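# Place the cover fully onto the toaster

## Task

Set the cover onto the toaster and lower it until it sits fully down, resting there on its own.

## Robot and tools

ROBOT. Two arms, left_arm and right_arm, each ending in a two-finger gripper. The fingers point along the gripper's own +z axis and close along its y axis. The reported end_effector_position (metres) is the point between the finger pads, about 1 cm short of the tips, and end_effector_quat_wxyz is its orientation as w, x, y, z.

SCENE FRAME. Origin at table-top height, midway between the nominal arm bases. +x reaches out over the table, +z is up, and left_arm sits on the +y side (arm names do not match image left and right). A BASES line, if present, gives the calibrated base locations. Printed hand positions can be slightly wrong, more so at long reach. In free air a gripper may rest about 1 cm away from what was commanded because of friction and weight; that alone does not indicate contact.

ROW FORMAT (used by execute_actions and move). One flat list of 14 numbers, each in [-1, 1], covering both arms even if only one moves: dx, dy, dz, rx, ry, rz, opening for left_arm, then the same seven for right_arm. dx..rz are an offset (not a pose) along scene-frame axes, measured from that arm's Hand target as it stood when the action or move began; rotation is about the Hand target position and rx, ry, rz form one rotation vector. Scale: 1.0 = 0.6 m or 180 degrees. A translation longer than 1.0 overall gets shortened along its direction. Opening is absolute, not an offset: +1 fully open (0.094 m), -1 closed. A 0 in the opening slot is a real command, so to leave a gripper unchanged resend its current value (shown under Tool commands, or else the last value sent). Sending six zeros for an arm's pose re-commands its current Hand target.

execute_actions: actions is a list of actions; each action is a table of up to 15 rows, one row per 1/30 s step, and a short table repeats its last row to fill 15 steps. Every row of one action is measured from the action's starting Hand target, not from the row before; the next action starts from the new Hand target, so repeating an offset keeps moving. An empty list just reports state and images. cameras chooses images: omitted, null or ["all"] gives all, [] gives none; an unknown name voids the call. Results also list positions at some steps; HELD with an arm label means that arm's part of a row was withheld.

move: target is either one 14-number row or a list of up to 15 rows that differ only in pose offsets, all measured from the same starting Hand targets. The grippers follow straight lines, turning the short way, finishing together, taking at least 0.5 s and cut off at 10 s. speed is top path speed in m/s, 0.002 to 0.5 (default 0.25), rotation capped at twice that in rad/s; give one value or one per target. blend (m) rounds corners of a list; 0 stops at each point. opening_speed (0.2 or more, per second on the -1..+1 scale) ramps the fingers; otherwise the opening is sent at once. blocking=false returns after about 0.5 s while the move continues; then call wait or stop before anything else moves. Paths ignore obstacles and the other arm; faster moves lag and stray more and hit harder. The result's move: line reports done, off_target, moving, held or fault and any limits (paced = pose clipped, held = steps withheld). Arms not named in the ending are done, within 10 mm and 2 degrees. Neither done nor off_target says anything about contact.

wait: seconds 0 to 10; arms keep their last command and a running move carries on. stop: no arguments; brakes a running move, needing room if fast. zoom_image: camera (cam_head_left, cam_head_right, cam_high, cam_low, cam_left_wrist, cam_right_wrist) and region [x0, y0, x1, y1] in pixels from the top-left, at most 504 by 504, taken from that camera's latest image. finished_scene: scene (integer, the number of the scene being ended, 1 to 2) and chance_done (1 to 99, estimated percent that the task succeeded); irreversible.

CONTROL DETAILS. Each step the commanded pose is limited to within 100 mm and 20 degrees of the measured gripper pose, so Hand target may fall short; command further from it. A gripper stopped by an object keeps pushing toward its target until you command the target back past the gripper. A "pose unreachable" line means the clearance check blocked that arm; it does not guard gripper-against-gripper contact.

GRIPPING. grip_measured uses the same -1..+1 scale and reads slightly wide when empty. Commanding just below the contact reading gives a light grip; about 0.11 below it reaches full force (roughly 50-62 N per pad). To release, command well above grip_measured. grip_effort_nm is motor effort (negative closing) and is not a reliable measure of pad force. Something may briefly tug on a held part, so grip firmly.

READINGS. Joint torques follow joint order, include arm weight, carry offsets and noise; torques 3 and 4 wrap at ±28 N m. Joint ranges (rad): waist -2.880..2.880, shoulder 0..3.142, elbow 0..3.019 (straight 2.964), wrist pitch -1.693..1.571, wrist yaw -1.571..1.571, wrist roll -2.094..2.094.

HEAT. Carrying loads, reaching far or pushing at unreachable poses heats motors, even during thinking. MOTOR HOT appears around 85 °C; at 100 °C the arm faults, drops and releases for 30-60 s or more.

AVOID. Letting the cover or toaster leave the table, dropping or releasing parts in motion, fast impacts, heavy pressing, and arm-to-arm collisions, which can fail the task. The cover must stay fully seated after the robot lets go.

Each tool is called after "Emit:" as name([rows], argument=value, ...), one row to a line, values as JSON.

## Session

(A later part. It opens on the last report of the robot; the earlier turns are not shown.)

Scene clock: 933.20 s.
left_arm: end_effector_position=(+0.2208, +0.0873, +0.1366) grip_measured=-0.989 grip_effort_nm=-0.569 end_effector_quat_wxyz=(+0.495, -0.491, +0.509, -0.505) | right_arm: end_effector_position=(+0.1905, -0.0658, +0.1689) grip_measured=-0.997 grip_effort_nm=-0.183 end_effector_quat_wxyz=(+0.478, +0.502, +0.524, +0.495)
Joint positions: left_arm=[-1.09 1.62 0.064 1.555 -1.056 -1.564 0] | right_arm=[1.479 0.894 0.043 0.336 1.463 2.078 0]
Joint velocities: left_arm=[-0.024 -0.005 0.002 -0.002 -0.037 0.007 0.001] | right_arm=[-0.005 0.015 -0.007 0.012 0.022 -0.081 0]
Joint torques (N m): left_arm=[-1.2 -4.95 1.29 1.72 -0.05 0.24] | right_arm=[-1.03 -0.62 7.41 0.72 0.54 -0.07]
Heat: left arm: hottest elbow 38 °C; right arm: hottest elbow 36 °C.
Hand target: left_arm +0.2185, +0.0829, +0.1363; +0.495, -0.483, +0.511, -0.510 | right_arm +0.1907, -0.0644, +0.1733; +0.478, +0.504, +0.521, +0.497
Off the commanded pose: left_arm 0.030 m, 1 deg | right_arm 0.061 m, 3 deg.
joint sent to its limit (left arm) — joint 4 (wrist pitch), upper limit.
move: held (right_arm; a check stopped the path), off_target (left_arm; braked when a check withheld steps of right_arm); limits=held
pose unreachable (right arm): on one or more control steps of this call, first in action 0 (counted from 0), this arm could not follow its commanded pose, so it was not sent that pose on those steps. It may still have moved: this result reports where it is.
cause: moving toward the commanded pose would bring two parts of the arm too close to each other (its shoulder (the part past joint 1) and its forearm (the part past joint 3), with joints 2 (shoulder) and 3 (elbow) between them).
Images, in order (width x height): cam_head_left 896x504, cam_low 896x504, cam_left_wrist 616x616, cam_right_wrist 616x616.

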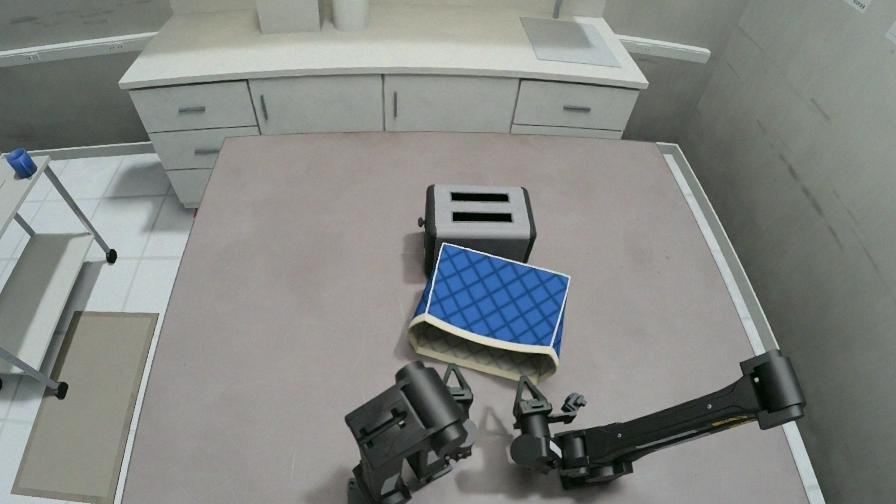

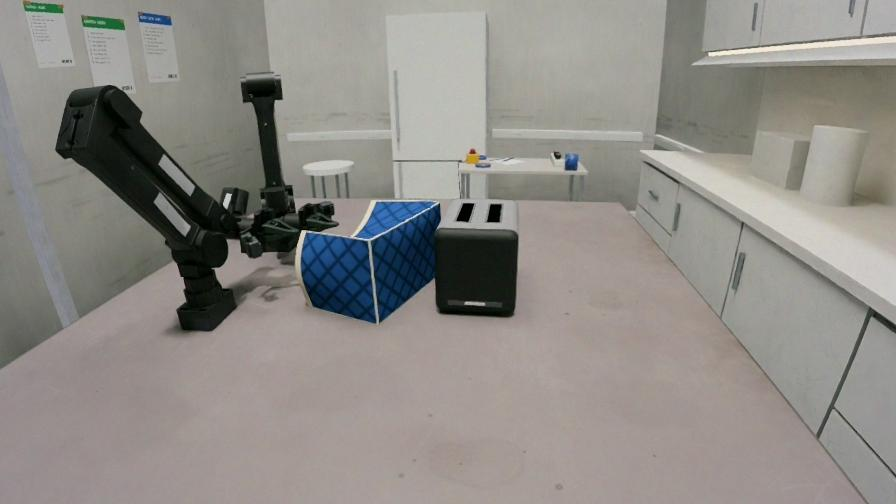

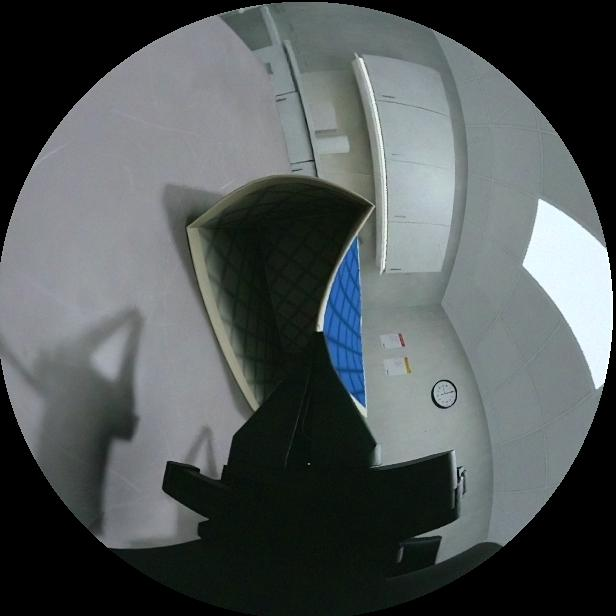

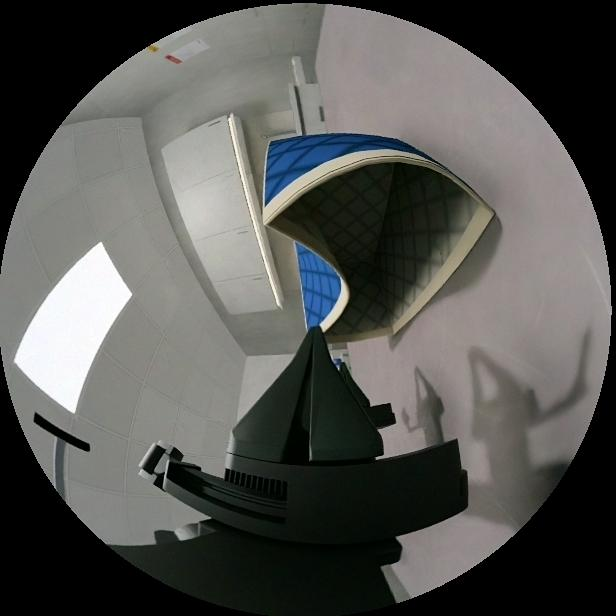

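Emit:
move([
  [0,0,0,0,0,0,-1,0,-0.1,0.2,0,0,0,-1],
  [0.0,-0.12,-0.04,0,0,0,-1,0.05,-0.35,0.3,0,0,0,-1],
  [0.04,-0.17,-0.09,0,0,0,-1,0.05,-0.35,0.3,0,0,0,-1],
  [0.2,-0.17,-0.09,0,0,0,-1,0.05,-0.35,0.3,0,0,0,-1],
], speed=0.18, cameras=["cam_head_left","cam_low","cam_left_wrist"])

Scene clock: 942.83 s.
left_arm: end_effector_position=(+0.3328, -0.0185, +0.0887) grip_measured=-0.989 grip_effort_nm=-0.564 end_effector_quat_wxyz=(+0.489, -0.484, +0.506, -0.520) | right_arm: end_effector_position=(+0.2222, -0.2680, +0.3637) grip_measured=-0.997 grip_effort_nm=-0.188 end_effector_quat_wxyz=(+0.477, +0.487, +0.548, +0.485)
Joint positions: left_arm=[-0.934 1.978 0.476 1.532 -0.875 -1.557 0] | right_arm=[-0.944 0.006 0.416 -0.541 -0.97 1.412 0]
Joint velocities: left_arm=[0.005 -0.015 -0.017 -0.007 -0.007 0.051 0.002] | right_arm=[0.005 -0.005 -0.007 0.007 -0.066 -0.022 -0.001]
Joint torques (N m): left_arm=[1.2 -10.99 2.62 0.72 0.16 0.25] | right_arm=[-1.96 2.84 8.72 1.98 -0.24 0.2]
Heat: left arm: hottest elbow 37 °C; right arm: hottest elbow 36 °C.
Hand target: left_arm +0.3395, -0.0177, +0.0823; +0.494, -0.483, +0.511, -0.511 | right_arm +0.2202, -0.2681, +0.3616; +0.495, +0.488, +0.530, +0.486
Off the commanded pose: left_arm 0.009 m, 1 deg | right_arm 0.012 m, 4 deg.
joint sent to its limit (right arm) — joint 2 (shoulder), lower limit. The joint targets are off in position and orientation.
move: off_target (right_arm); limits=paced
Images, in order (width x height): cam_head_left 896x504, cam_low 896x504, cam_left_wrist 616x616.

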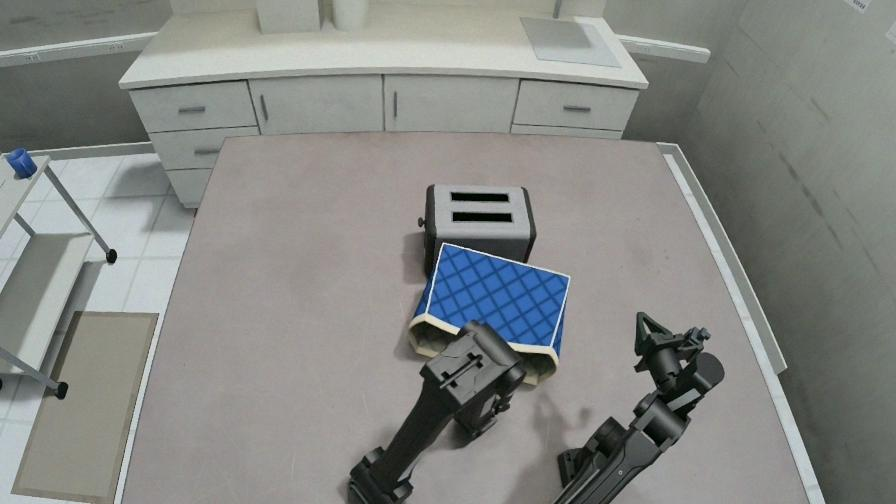

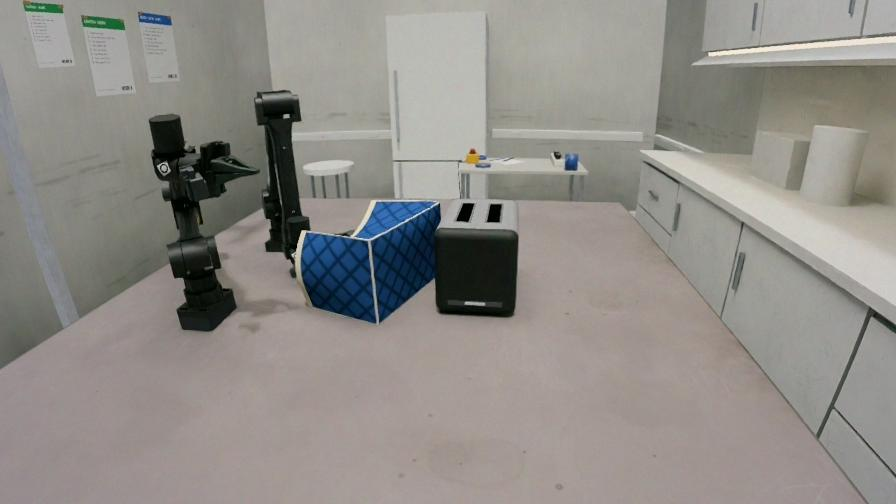

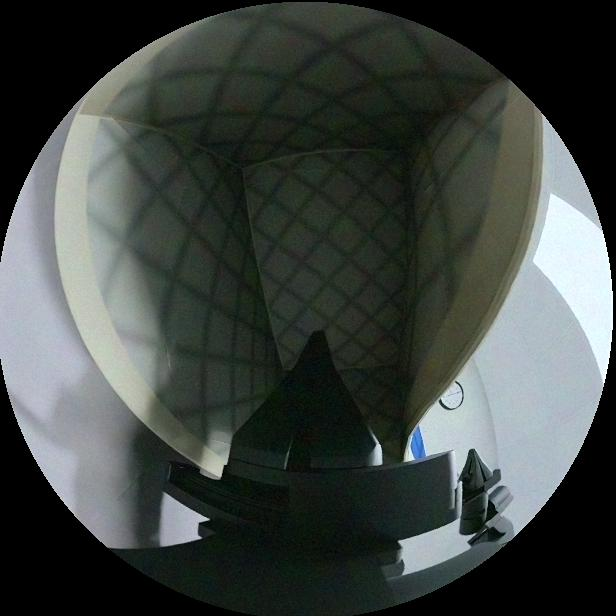

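Emit:
move([
  [0.19,0.03,0.02,0,0,-0.06,-1,0,-0.1,0,0,0,0,-1],
  [0.19,0.03,0.12,0,-0.02,-0.06,-1,0,-0.1,0,0,0,0,-1],
  [0.1,0.05,0.32,0,-0.06,-0.05,-1,0,-0.1,0,0,0,0,-1],
], speed=0.1, cameras=["cam_head_left","cam_low","cam_left_wrist","cam_high"])

Scene clock: 955.83 s.
left_arm: end_effector_position=(+0.4026, +0.0166, +0.2626) grip_measured=-0.989 grip_effort_nm=-0.564 end_effector_quat_wxyz=(+0.498, -0.398, +0.501, -0.586) | right_arm: end_effector_position=(+0.2206, -0.3223, +0.3671) grip_measured=-0.997 grip_effort_nm=-0.183 end_effector_quat_wxyz=(+0.494, +0.485, +0.534, +0.485)
Joint positions: left_arm=[-0.654 1.471 0.52 1.154 -0.447 -1.45 0] | right_arm=[-1.242 0.192 0.405 -0.341 -1.241 1.394 0]
Joint velocities: left_arm=[0.005 0.005 0.007 -0.022 -0.007 0.007 -0.001] | right_arm=[0.005 -0.005 0.012 0.002 -0.007 0.081 0.001]
Joint torques (N m): left_arm=[-1.38 -12.34 5.64 0.83 -0.02 0.32] | right_arm=[-1.9 4.13 8.99 1.72 -0.25 -0.13]
Heat: left arm: hottest elbow 35 °C; right arm: hottest elbow 35 °C.
Hand target: left_arm +0.3979, +0.0108, +0.2724; +0.499, -0.391, +0.500, -0.590 | right_arm +0.2210, -0.3280, +0.3598; +0.494, +0.489, +0.533, +0.483
Off the commanded pose: left_arm 0.013 m, 1 deg | right_arm 0.008 m, 1 deg.
move: off_target (left_arm)
Images, in order (width x height): cam_head_left 896x504, cam_high 896x504, cam_low 896x504, cam_left_wrist 616x616.

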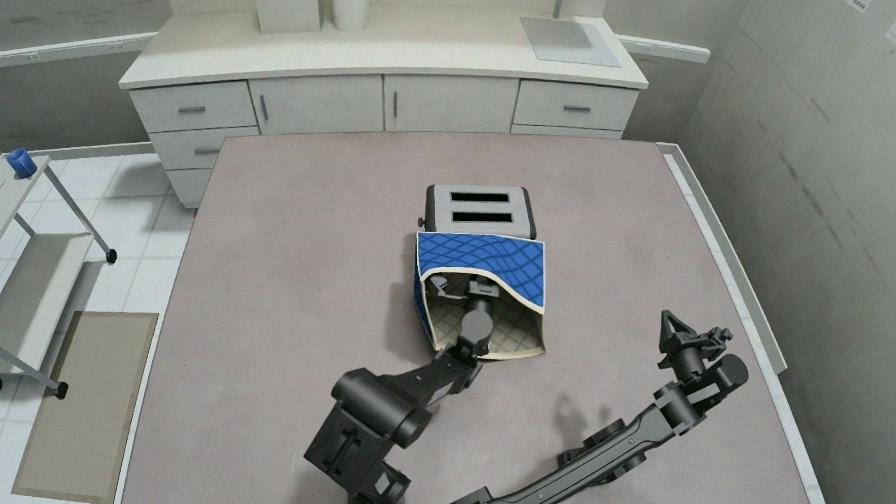

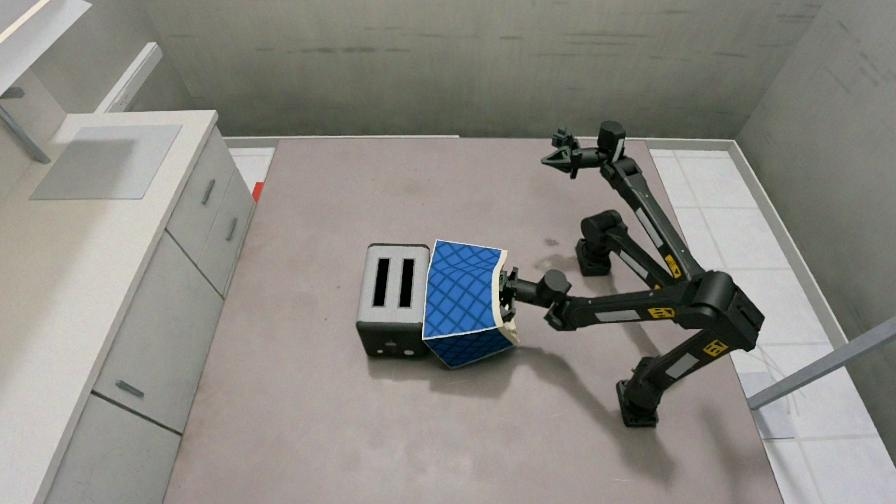

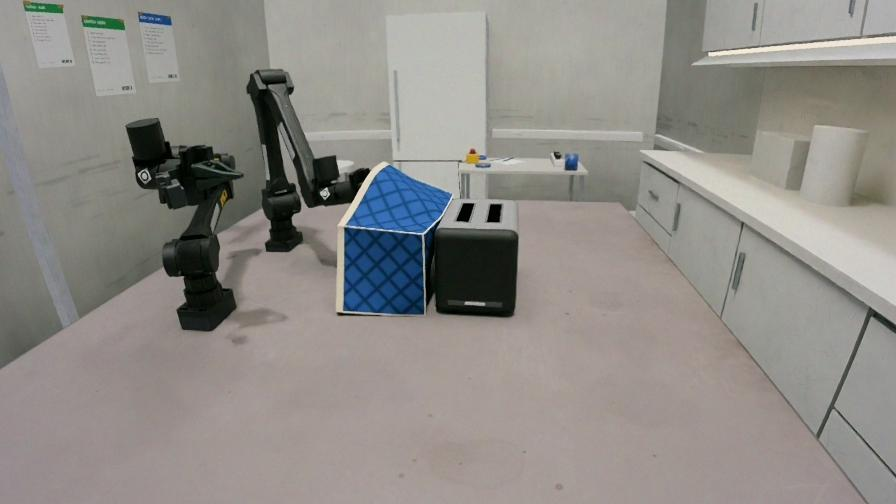

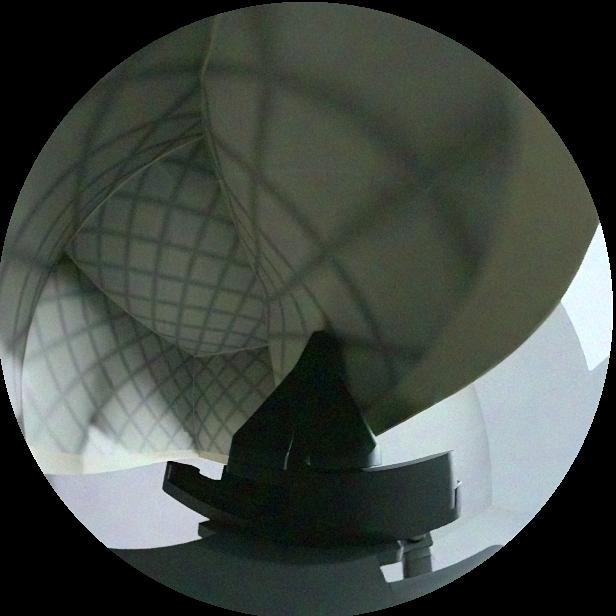

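Emit:
move([
  [0.0,-0.02,-0.12,0,0.04,0.06,-1,0,0,0,0,0,0,-1],
  [0.13,-0.03,-0.13,0,0.04,0.06,-1,0,0,0,0,0,0,-1],
  [0.13,-0.03,0.15,0,0,0.06,-1,0,0,0,0,0,0,-1],
  [0.08,-0.03,0.25,0,-0.05,0.06,-1,0,0,0,0,0,0,-1],
], speed=0.1, cameras=["cam_head_left","cam_low","cam_left_wrist","cam_high"])

Scene clock: 965.80 s.
left_arm: end_effector_position=(+0.4504, +0.0010, +0.3827) grip_measured=-0.989 grip_effort_nm=-0.569 end_effector_quat_wxyz=(+0.588, -0.397, +0.450, -0.542) | right_arm: end_effector_position=(+0.2206, -0.3223, +0.3671) grip_measured=-0.997 grip_effort_nm=-0.183 end_effector_quat_wxyz=(+0.494, +0.485, +0.534, +0.485)
Joint positions: left_arm=[-0.67 1.413 0.802 0.962 -0.614 -1.261 0] | right_arm=[-1.242 0.192 0.405 -0.341 -1.241 1.394 0]
Joint velocities: left_arm=[-0.015 -0.005 0.002 -0.017 -0.037 0.066 0] | right_arm=[-0.005 -0.015 0.017 -0.007 0.037 0.007 0]
Joint torques (N m): left_arm=[-1.44 -13.39 9.95 1.76 0.32 0.27] | right_arm=[-1.85 4.31 9.01 1.7 -0.26 -0.13]
Heat: left arm: hottest elbow 35 °C; right arm: hottest elbow 34 °C.
Hand target: left_arm +0.4467, -0.0078, +0.4223; +0.591, -0.387, +0.420, -0.570 | right_arm +0.2210, -0.3280, +0.3597; +0.494, +0.489, +0.533, +0.483
Off the commanded pose: left_arm 0.041 m, 5 deg | right_arm 0.009 m, 0 deg.
move: off_target (left_arm)
Images, in order (width x height): cam_head_left 896x504, cam_high 896x504, cam_low 896x504, cam_left_wrist 616x616.

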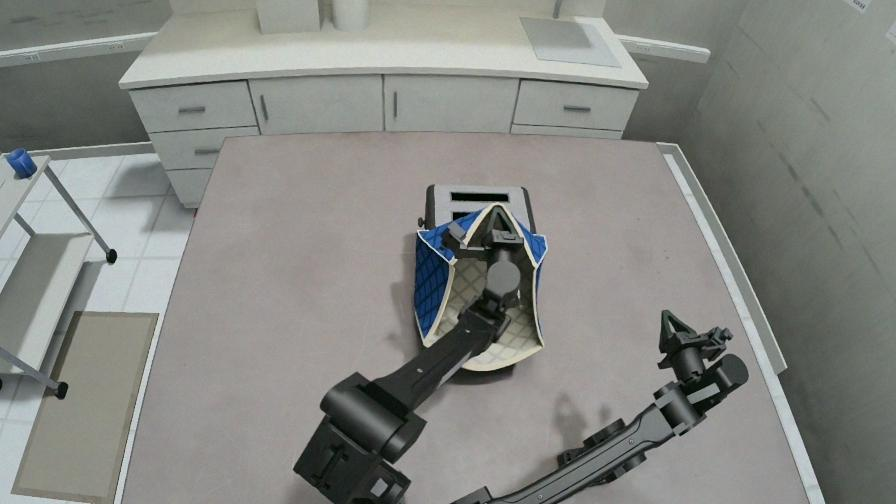

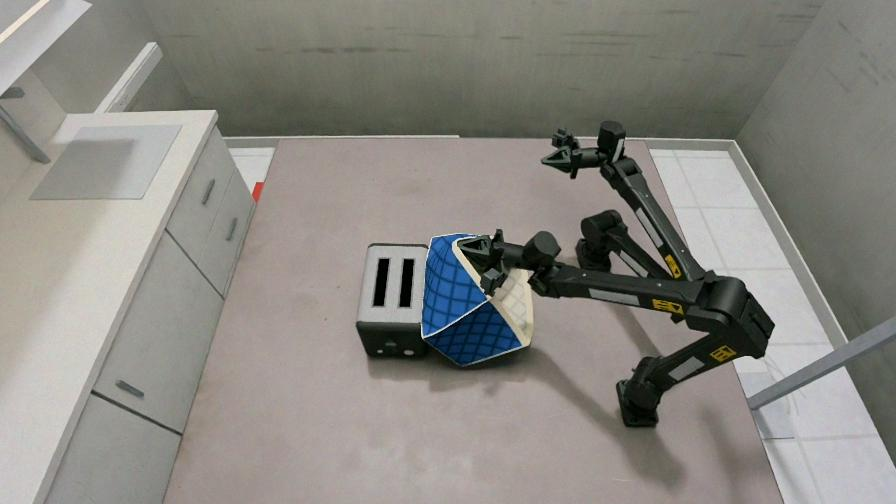

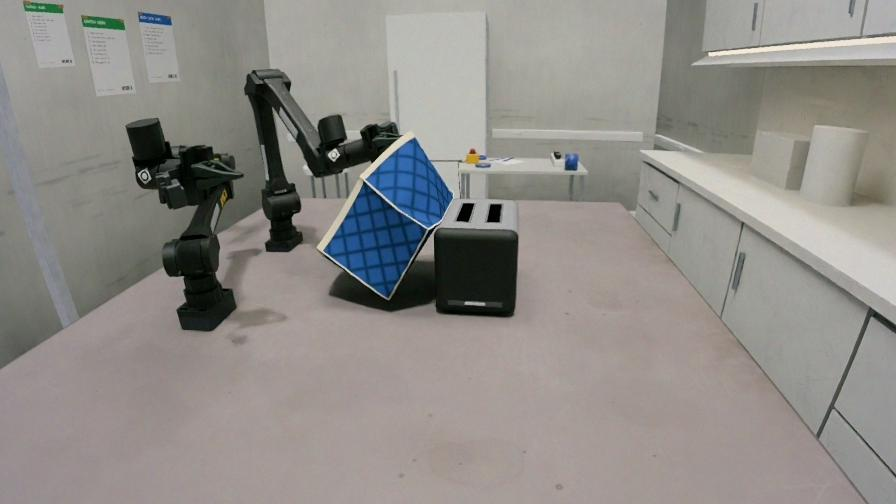

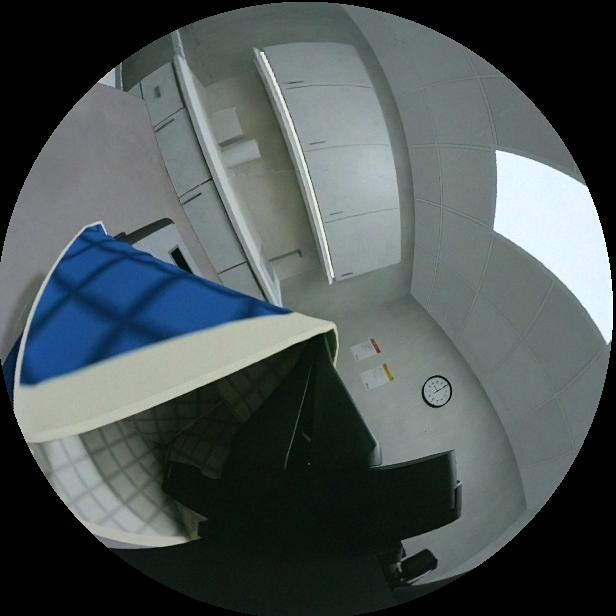

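Emit:
move([
  [-0.08,0.0,-0.4,0,0.08,0.03,-1,0,0,0,0,0,0,-1],
  [-0.12,0.0,-0.54,0,0.11,0.03,-1,0,0,0,0,0,0,-1],
  [-0.22,0.0,-0.56,0,0.11,0.03,-1,0,0,0,0,0,0,-1],
], speed=0.12, cameras=["cam_head_left","cam_low","cam_left_wrist"])

Scene clock: 973.90 s.
left_arm: end_effector_position=(+0.3196, -0.0037, +0.0934) grip_measured=-0.989 grip_effort_nm=-0.569 end_effector_quat_wxyz=(+0.538, -0.503, +0.494, -0.463) | right_arm: end_effector_position=(+0.2206, -0.3223, +0.3671) grip_measured=-0.997 grip_effort_nm=-0.183 end_effector_quat_wxyz=(+0.494, +0.485, +0.534, +0.485)
Joint positions: left_arm=[-0.981 1.945 0.47 1.489 -1.06 -1.493 0] | right_arm=[-1.242 0.192 0.405 -0.341 -1.241 1.394 0]
Joint velocities: left_arm=[-0.005 -0.015 -0.002 0.007 -0.051 -0.007 -0.001] | right_arm=[-0.005 0.005 -0.012 0.007 0.007 0.007 0]
Joint torques (N m): left_arm=[-1.14 -10.81 1.76 1.52 -0.13 0.11] | right_arm=[-1.79 4.13 9.01 1.69 -0.25 -0.13]
Heat: left arm: hottest elbow 36 °C; right arm: hottest elbow 34 °C.
Hand target: left_arm +0.3146, -0.0074, +0.0888; +0.535, -0.501, +0.496, -0.467 | right_arm +0.2210, -0.3281, +0.3597; +0.494, +0.489, +0.533, +0.483
Off the commanded pose: left_arm 0.010 m, 1 deg | right_arm 0.009 m, 0 deg.
move: done
Images, in order (width x height): cam_head_left 896x504, cam_low 896x504, cam_left_wrist 616x616.

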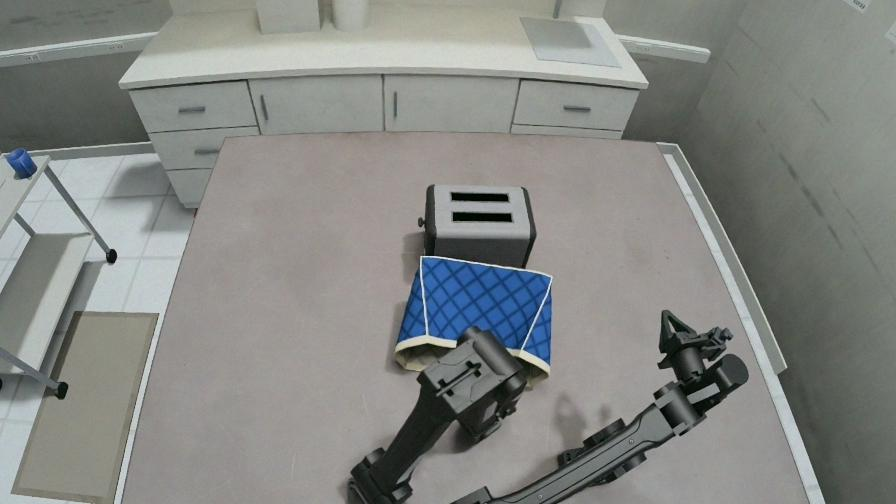

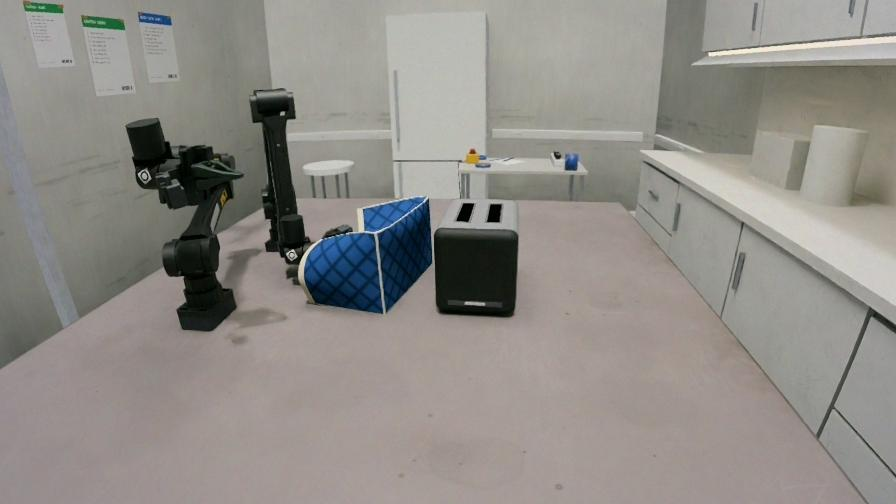

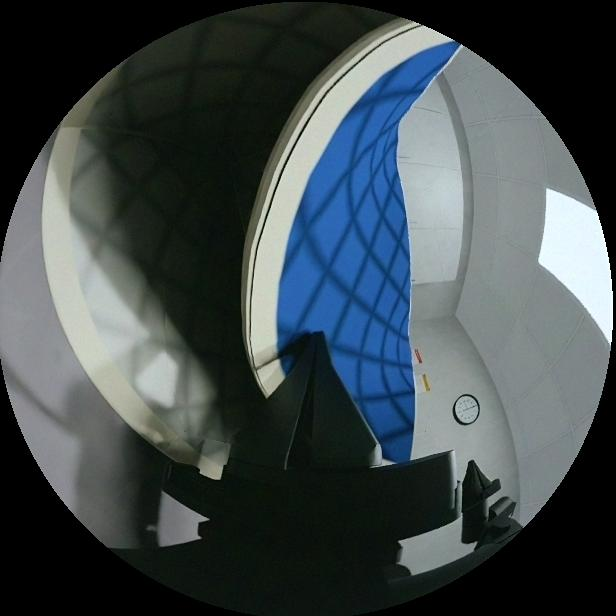

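Emit:
move([
  [-0.05,0.0,0.05,0,0,-0.03,-1,0,0,0,0,0,0,-1],
  [-0.1,0.0,0.0,0,0,-0.03,-1,0,0,0,0,0,0,-1],
  [-0.04,0.0,-0.04,0,0,-0.03,-1,0,0,0,0,0,0,-1],
  [0.25,0.0,-0.04,0,0,-0.03,-1,0,0,0,0,0,0,-1],
], speed=0.12, cameras=["cam_head_left","cam_low","cam_left_wrist"])

Scene clock: 984.00 s.
left_arm: end_effector_position=(+0.4546, -0.0081, +0.0714) grip_measured=-0.989 grip_effort_nm=-0.569 end_effector_quat_wxyz=(+0.507, -0.476, +0.516, -0.499) | right_arm: end_effector_position=(+0.2206, -0.3223, +0.3671) grip_measured=-0.997 grip_effort_nm=-0.188 end_effector_quat_wxyz=(+0.494, +0.485, +0.534, +0.485)
Joint positions: left_arm=[-0.687 2.076 0.705 1.388 -0.65 -1.513 0] | right_arm=[-1.242 0.192 0.405 -0.341 -1.241 1.394 0]
Joint velocities: left_arm=[-0.005 -0.005 -0.007 -0.022 -0.007 -0.022 0] | right_arm=[-0.005 -0.005 0.017 0.002 0.081 -0.081 0]
Joint torques (N m): left_arm=[1.03 -14.27 4.07 0.83 0.14 0.26] | right_arm=[-1.96 4.19 9.01 1.72 -0.25 -0.13]
Heat: left arm: hottest elbow 34 °C; right arm: hottest elbow 33 °C.
Hand target: left_arm +0.4636, -0.0061, +0.0647; +0.512, -0.477, +0.519, -0.491 | right_arm +0.2210, -0.3281, +0.3597; +0.494, +0.489, +0.533, +0.483
Off the commanded pose: left_arm 0.012 m, 1 deg | right_arm 0.009 m, 0 deg.
move: off_target (left_arm)
Images, in order (width x height): cam_head_left 896x504, cam_low 896x504, cam_left_wrist 616x616.

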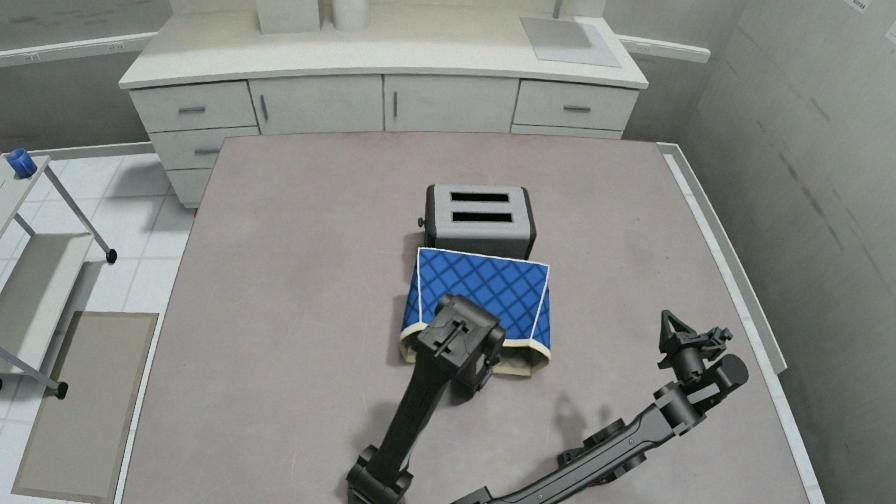

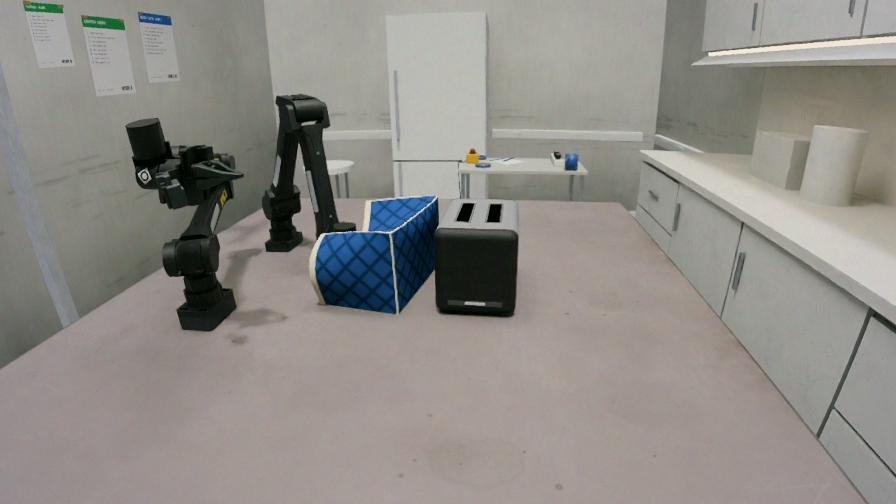

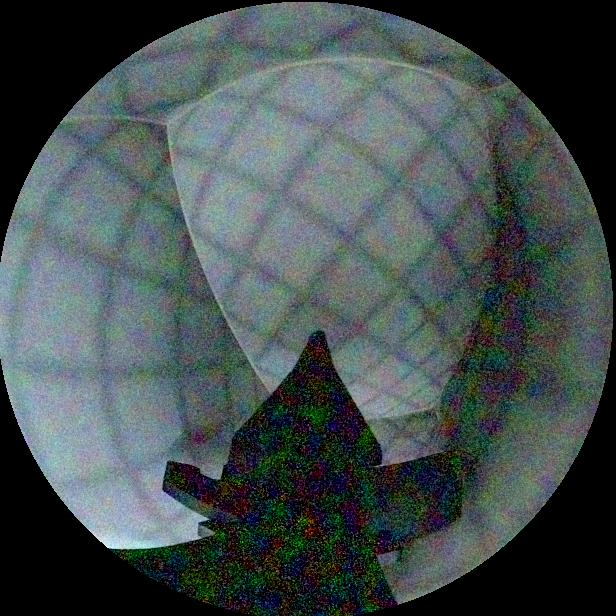

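Emit:
move([
  [0.02,-0.02,0.0,0,0,0,-1,0,0,0,0,0,0,-1],
  [0.03,-0.02,0.1,0,-0.15,0,-1,0,0,0,0,0,0,-1],
  [-0.02,-0.02,0.26,0,-0.25,0,-1,0,0,0,0,0,0,-1],
  [-0.1,-0.02,0.4,0,-0.28,0,-1,0,0,0,0,0,0,-1],
], speed=0.12, cameras=["cam_head_left","cam_low","cam_left_wrist","cam_high"])

Scene clock: 993.27 s.
left_arm: end_effector_position=(+0.4096, -0.0199, +0.2855) grip_measured=-0.989 grip_effort_nm=-0.564 end_effector_quat_wxyz=(+0.602, -0.306, +0.443, -0.590) | right_arm: end_effector_position=(+0.2206, -0.3223, +0.3671) grip_measured=-0.997 grip_effort_nm=-0.178 end_effector_quat_wxyz=(+0.494, +0.485, +0.534, +0.485)
Joint positions: left_arm=[-0.712 1.694 0.634 1.554 -0.483 -1.135 0] | right_arm=[-1.242 0.192 0.405 -0.341 -1.241 1.394 0]
Joint velocities: left_arm=[-0.015 -0.005 -0.007 0.007 0.051 -0.037 0] | right_arm=[0.005 0.015 -0.012 0.007 -0.007 -0.037 0]
Joint torques (N m): left_arm=[-0.44 -14.97 4.7 1.59 0.39 0.29] | right_arm=[-1.9 4.13 8.99 1.7 -0.25 -0.12]
Heat: left arm: hottest elbow 34 °C; right arm: hottest elbow 33 °C.
Hand target: left_arm +0.4029, -0.0208, +0.3037; +0.667, -0.242, +0.302, -0.637 | right_arm +0.2210, -0.3281, +0.3597; +0.494, +0.489, +0.533, +0.483
Off the commanded pose: left_arm 0.020 m, 27 deg; orientation clipped | right_arm 0.009 m, 0 deg.
joint sent to its limit (left arm) — joint 4 (wrist pitch), upper limit. The joint targets are off in orientation, not in position.
move: off_target (left_arm); limits=paced
Images, in order (width x height): cam_head_left 896x504, cam_high 896x504, cam_low 896x504, cam_left_wrist 616x616.

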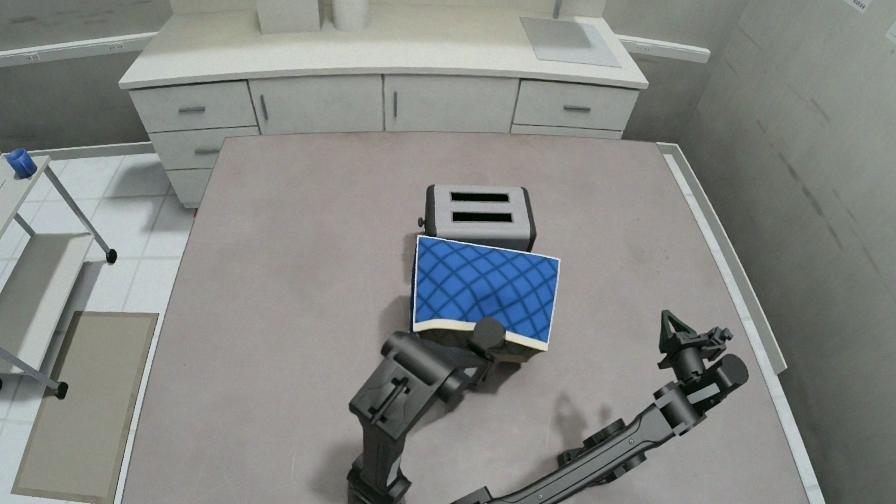

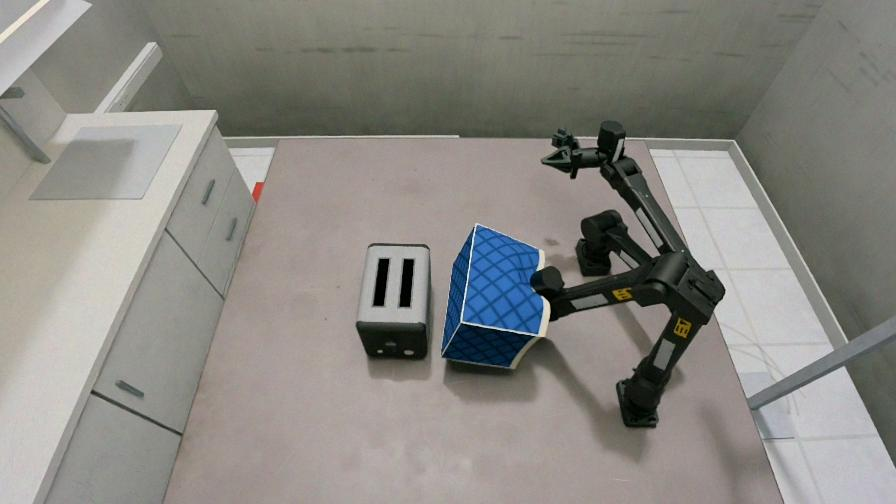

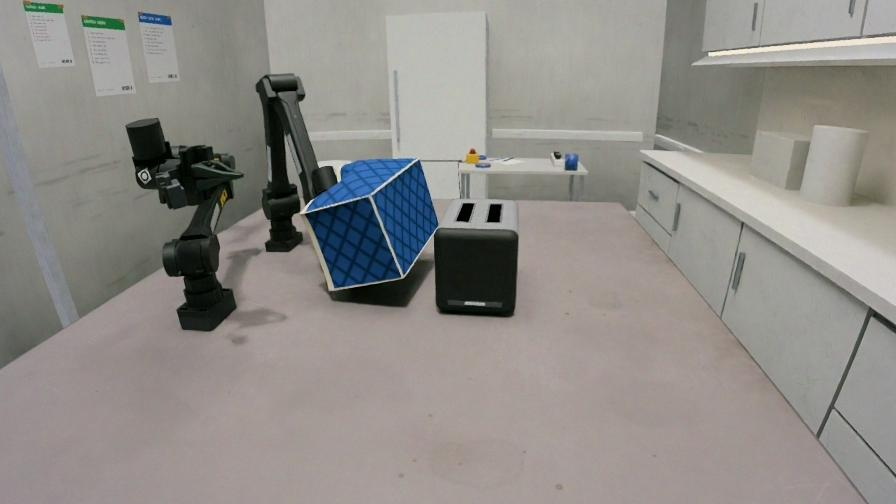

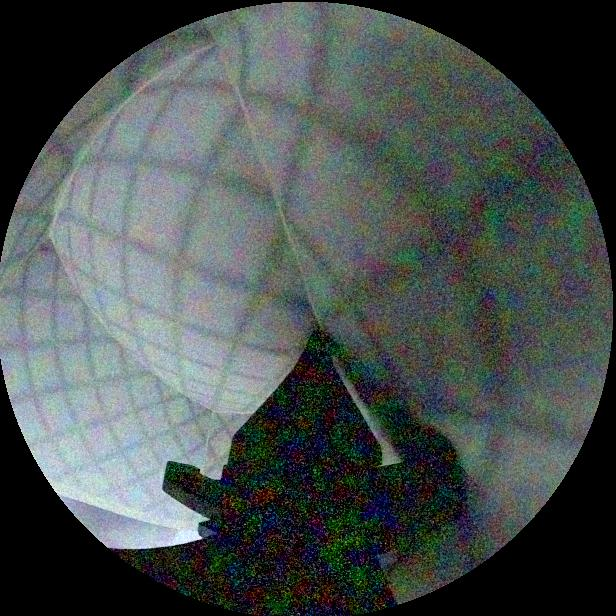

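Emit:
move([
  [0.0,0.0,0.17,0,0,0,-1,0,0,0,0,0,0,-1],
  [0.1,0,0.35,0,0,0,-1,0,0,0,0,0,0,-1],
], speed=0.12, cameras=["cam_head_left","cam_low","cam_left_wrist","cam_high"])

Scene clock: 999.83 s.
left_arm: end_effector_position=(+0.4615, -0.0293, +0.4768) grip_measured=-0.989 grip_effort_nm=-0.569 end_effector_quat_wxyz=(+0.662, -0.242, +0.333, -0.626) | right_arm: end_effector_position=(+0.2206, -0.3223, +0.3671) grip_measured=-0.997 grip_effort_nm=-0.188 end_effector_quat_wxyz=(+0.494, +0.485, +0.534, +0.485)
Joint positions: left_arm=[-0.635 1.572 0.985 1.374 -0.369 -1.038 0] | right_arm=[-1.242 0.192 0.405 -0.341 -1.241 1.394 0]
Joint velocities: left_arm=[-0.005 -0.024 0.017 -0.002 -0.051 -0.051 -0.001] | right_arm=[0.015 -0.005 0.002 0.002 -0.051 0.007 0.001]
Joint torques (N m): left_arm=[1.38 -16.03 10.1 0.38 0.44 0.07] | right_arm=[-1.96 4.01 8.98 1.69 -0.25 -0.12]
Heat: left arm: hottest elbow 34 °C; right arm: hottest elbow 33 °C.
Hand target: left_arm +0.4637, -0.0208, +0.5127; +0.668, -0.240, +0.302, -0.636 | right_arm +0.2210, -0.3281, +0.3597; +0.494, +0.489, +0.533, +0.483
Off the commanded pose: left_arm 0.038 m, 4 deg | right_arm 0.009 m, 0 deg.
move: off_target (left_arm)
Images, in order (width x height): cam_head_left 896x504, cam_high 896x504, cam_low 896x504, cam_left_wrist 616x616.

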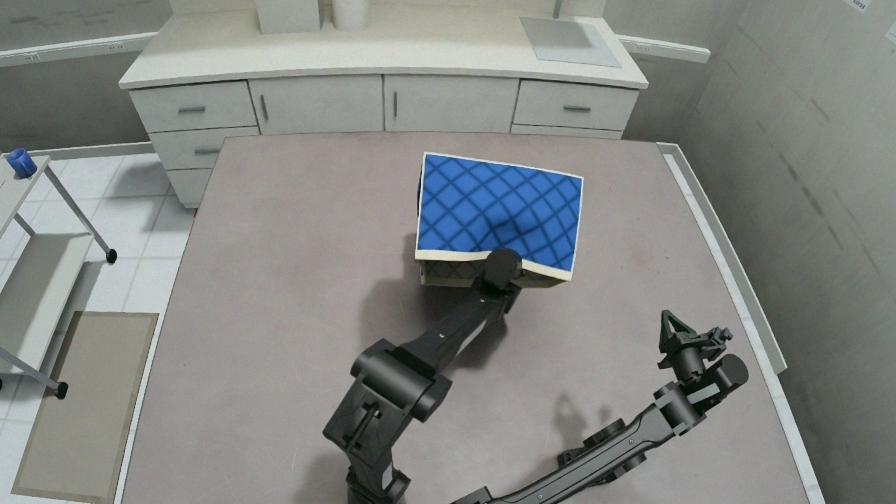

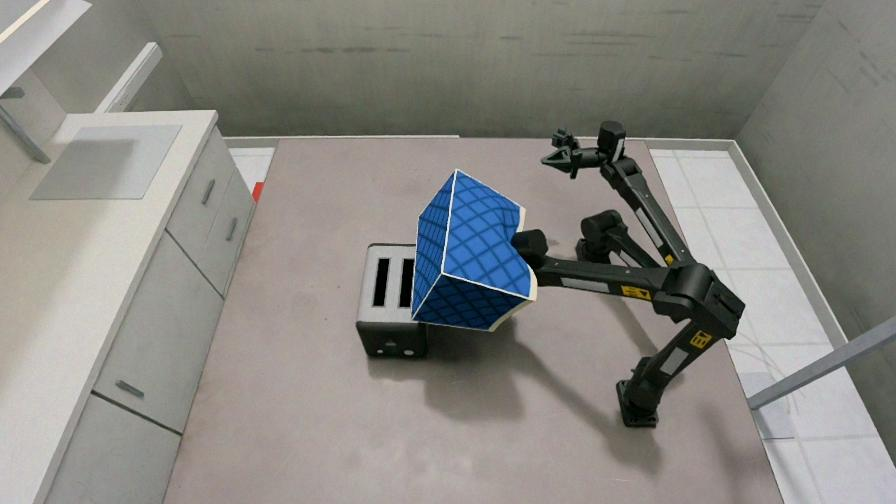

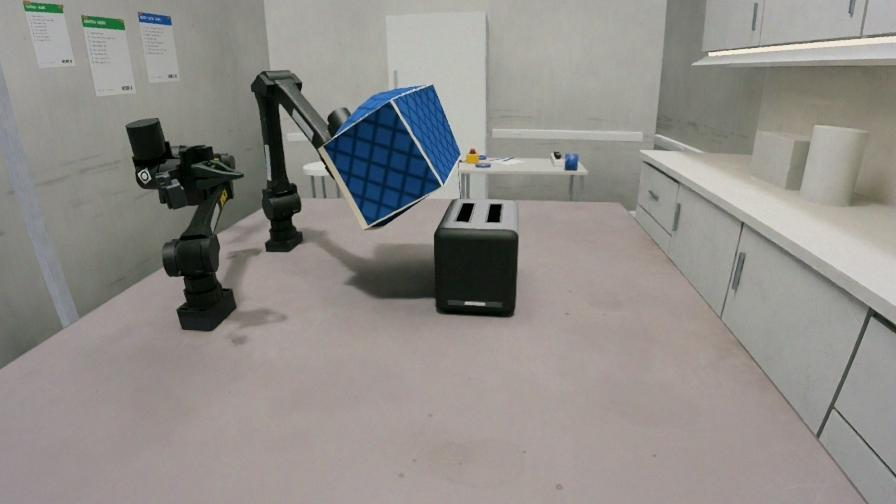

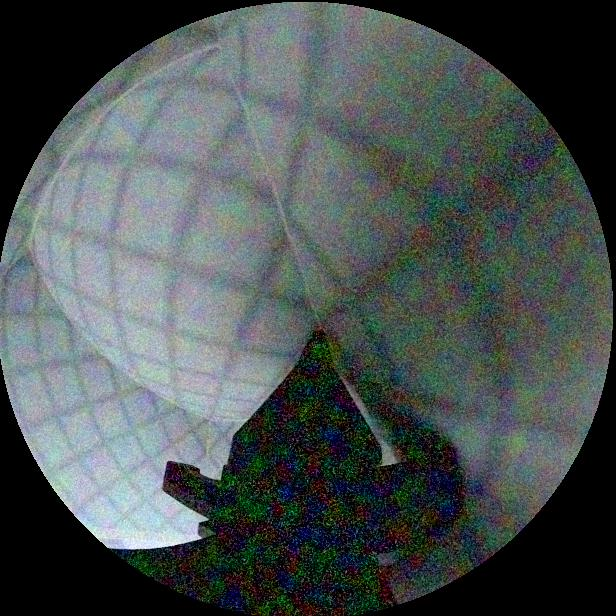

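Emit:
move([
  [0.05,0.0,0.1,0,-0.1,0.035,-1,0,0,0,0,0,0,-1],
  [0.2,0.0,0.12,0,-0.18,0.035,-1,0,0,0,0,0,0,-1],
], speed=0.12, cameras=["cam_head_left","cam_low","cam_high"])

Scene clock: 1010.60 s.
left_arm: end_effector_position=(+0.5844, -0.0280, +0.5698) grip_measured=-0.989 grip_effort_nm=-0.564 end_effector_quat_wxyz=(+0.753, -0.083, +0.150, -0.635) | right_arm: end_effector_position=(+0.2206, -0.3223, +0.3671) grip_measured=-0.997 grip_effort_nm=-0.198 end_effector_quat_wxyz=(+0.494, +0.485, +0.534, +0.485)
Joint positions: left_arm=[-0.457 2.004 1.682 1.558 -0.085 -0.964 0] | right_arm=[-1.242 0.192 0.405 -0.341 -1.241 1.394 0]
Joint velocities: left_arm=[0.005 -0.005 -0.012 -0.012 0.081 -0.037 -0.001] | right_arm=[-0.015 -0.015 -0.007 -0.002 -0.066 -0.037 0]
Joint torques (N m): left_arm=[0.5 -20.48 10.47 0.58 0.33 0.02] | right_arm=[-1.85 4.19 8.96 1.7 -0.24 -0.13]
Heat: left arm: hottest elbow 36 °C; right arm: hottest elbow 33 °C.
Hand target: left_arm +0.5844, -0.0194, +0.5847; +0.761, -0.066, +0.093, -0.639 | right_arm +0.2210, -0.3281, +0.3597; +0.494, +0.489, +0.533, +0.483
Off the commanded pose: left_arm 0.017 m, 7 deg | right_arm 0.009 m, 0 deg.
joint sent to its limit (left arm) — joint 4 (wrist pitch), upper limit. The joint targets are off in orientation, not in position.
move: off_target (left_arm)
Images, in order (width x height): cam_head_left 896x504, cam_high 896x504, cam_low 896x504.

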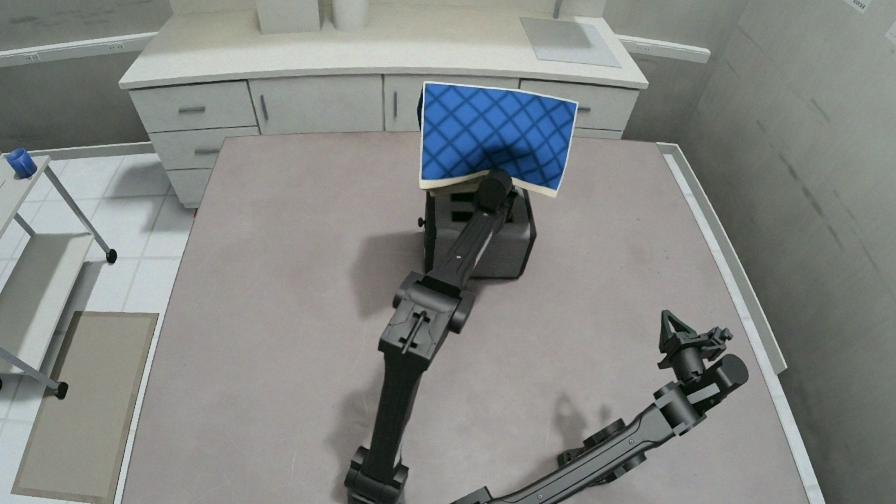

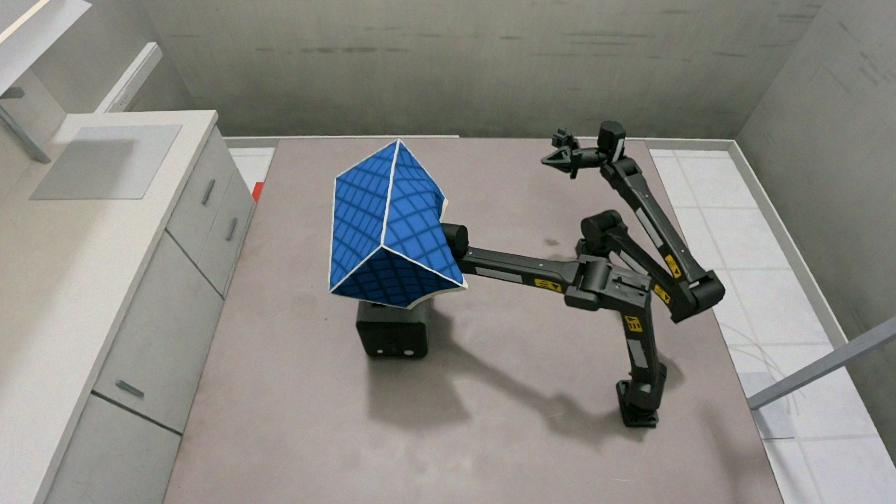

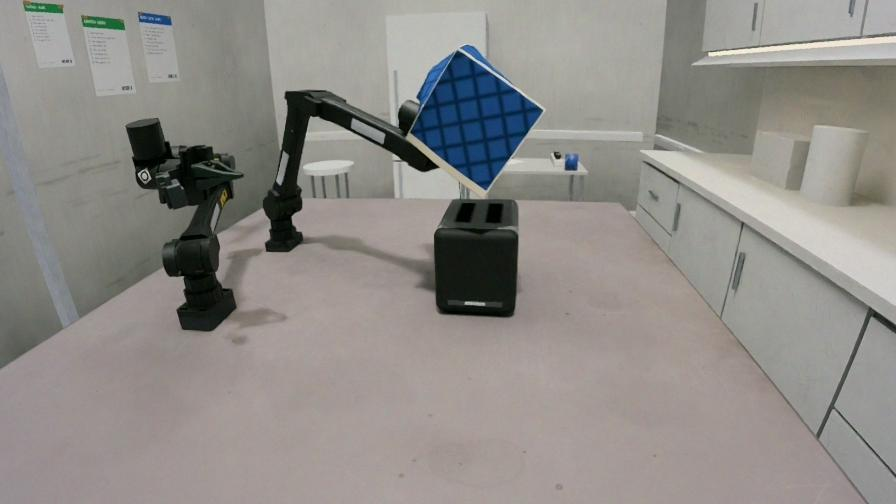

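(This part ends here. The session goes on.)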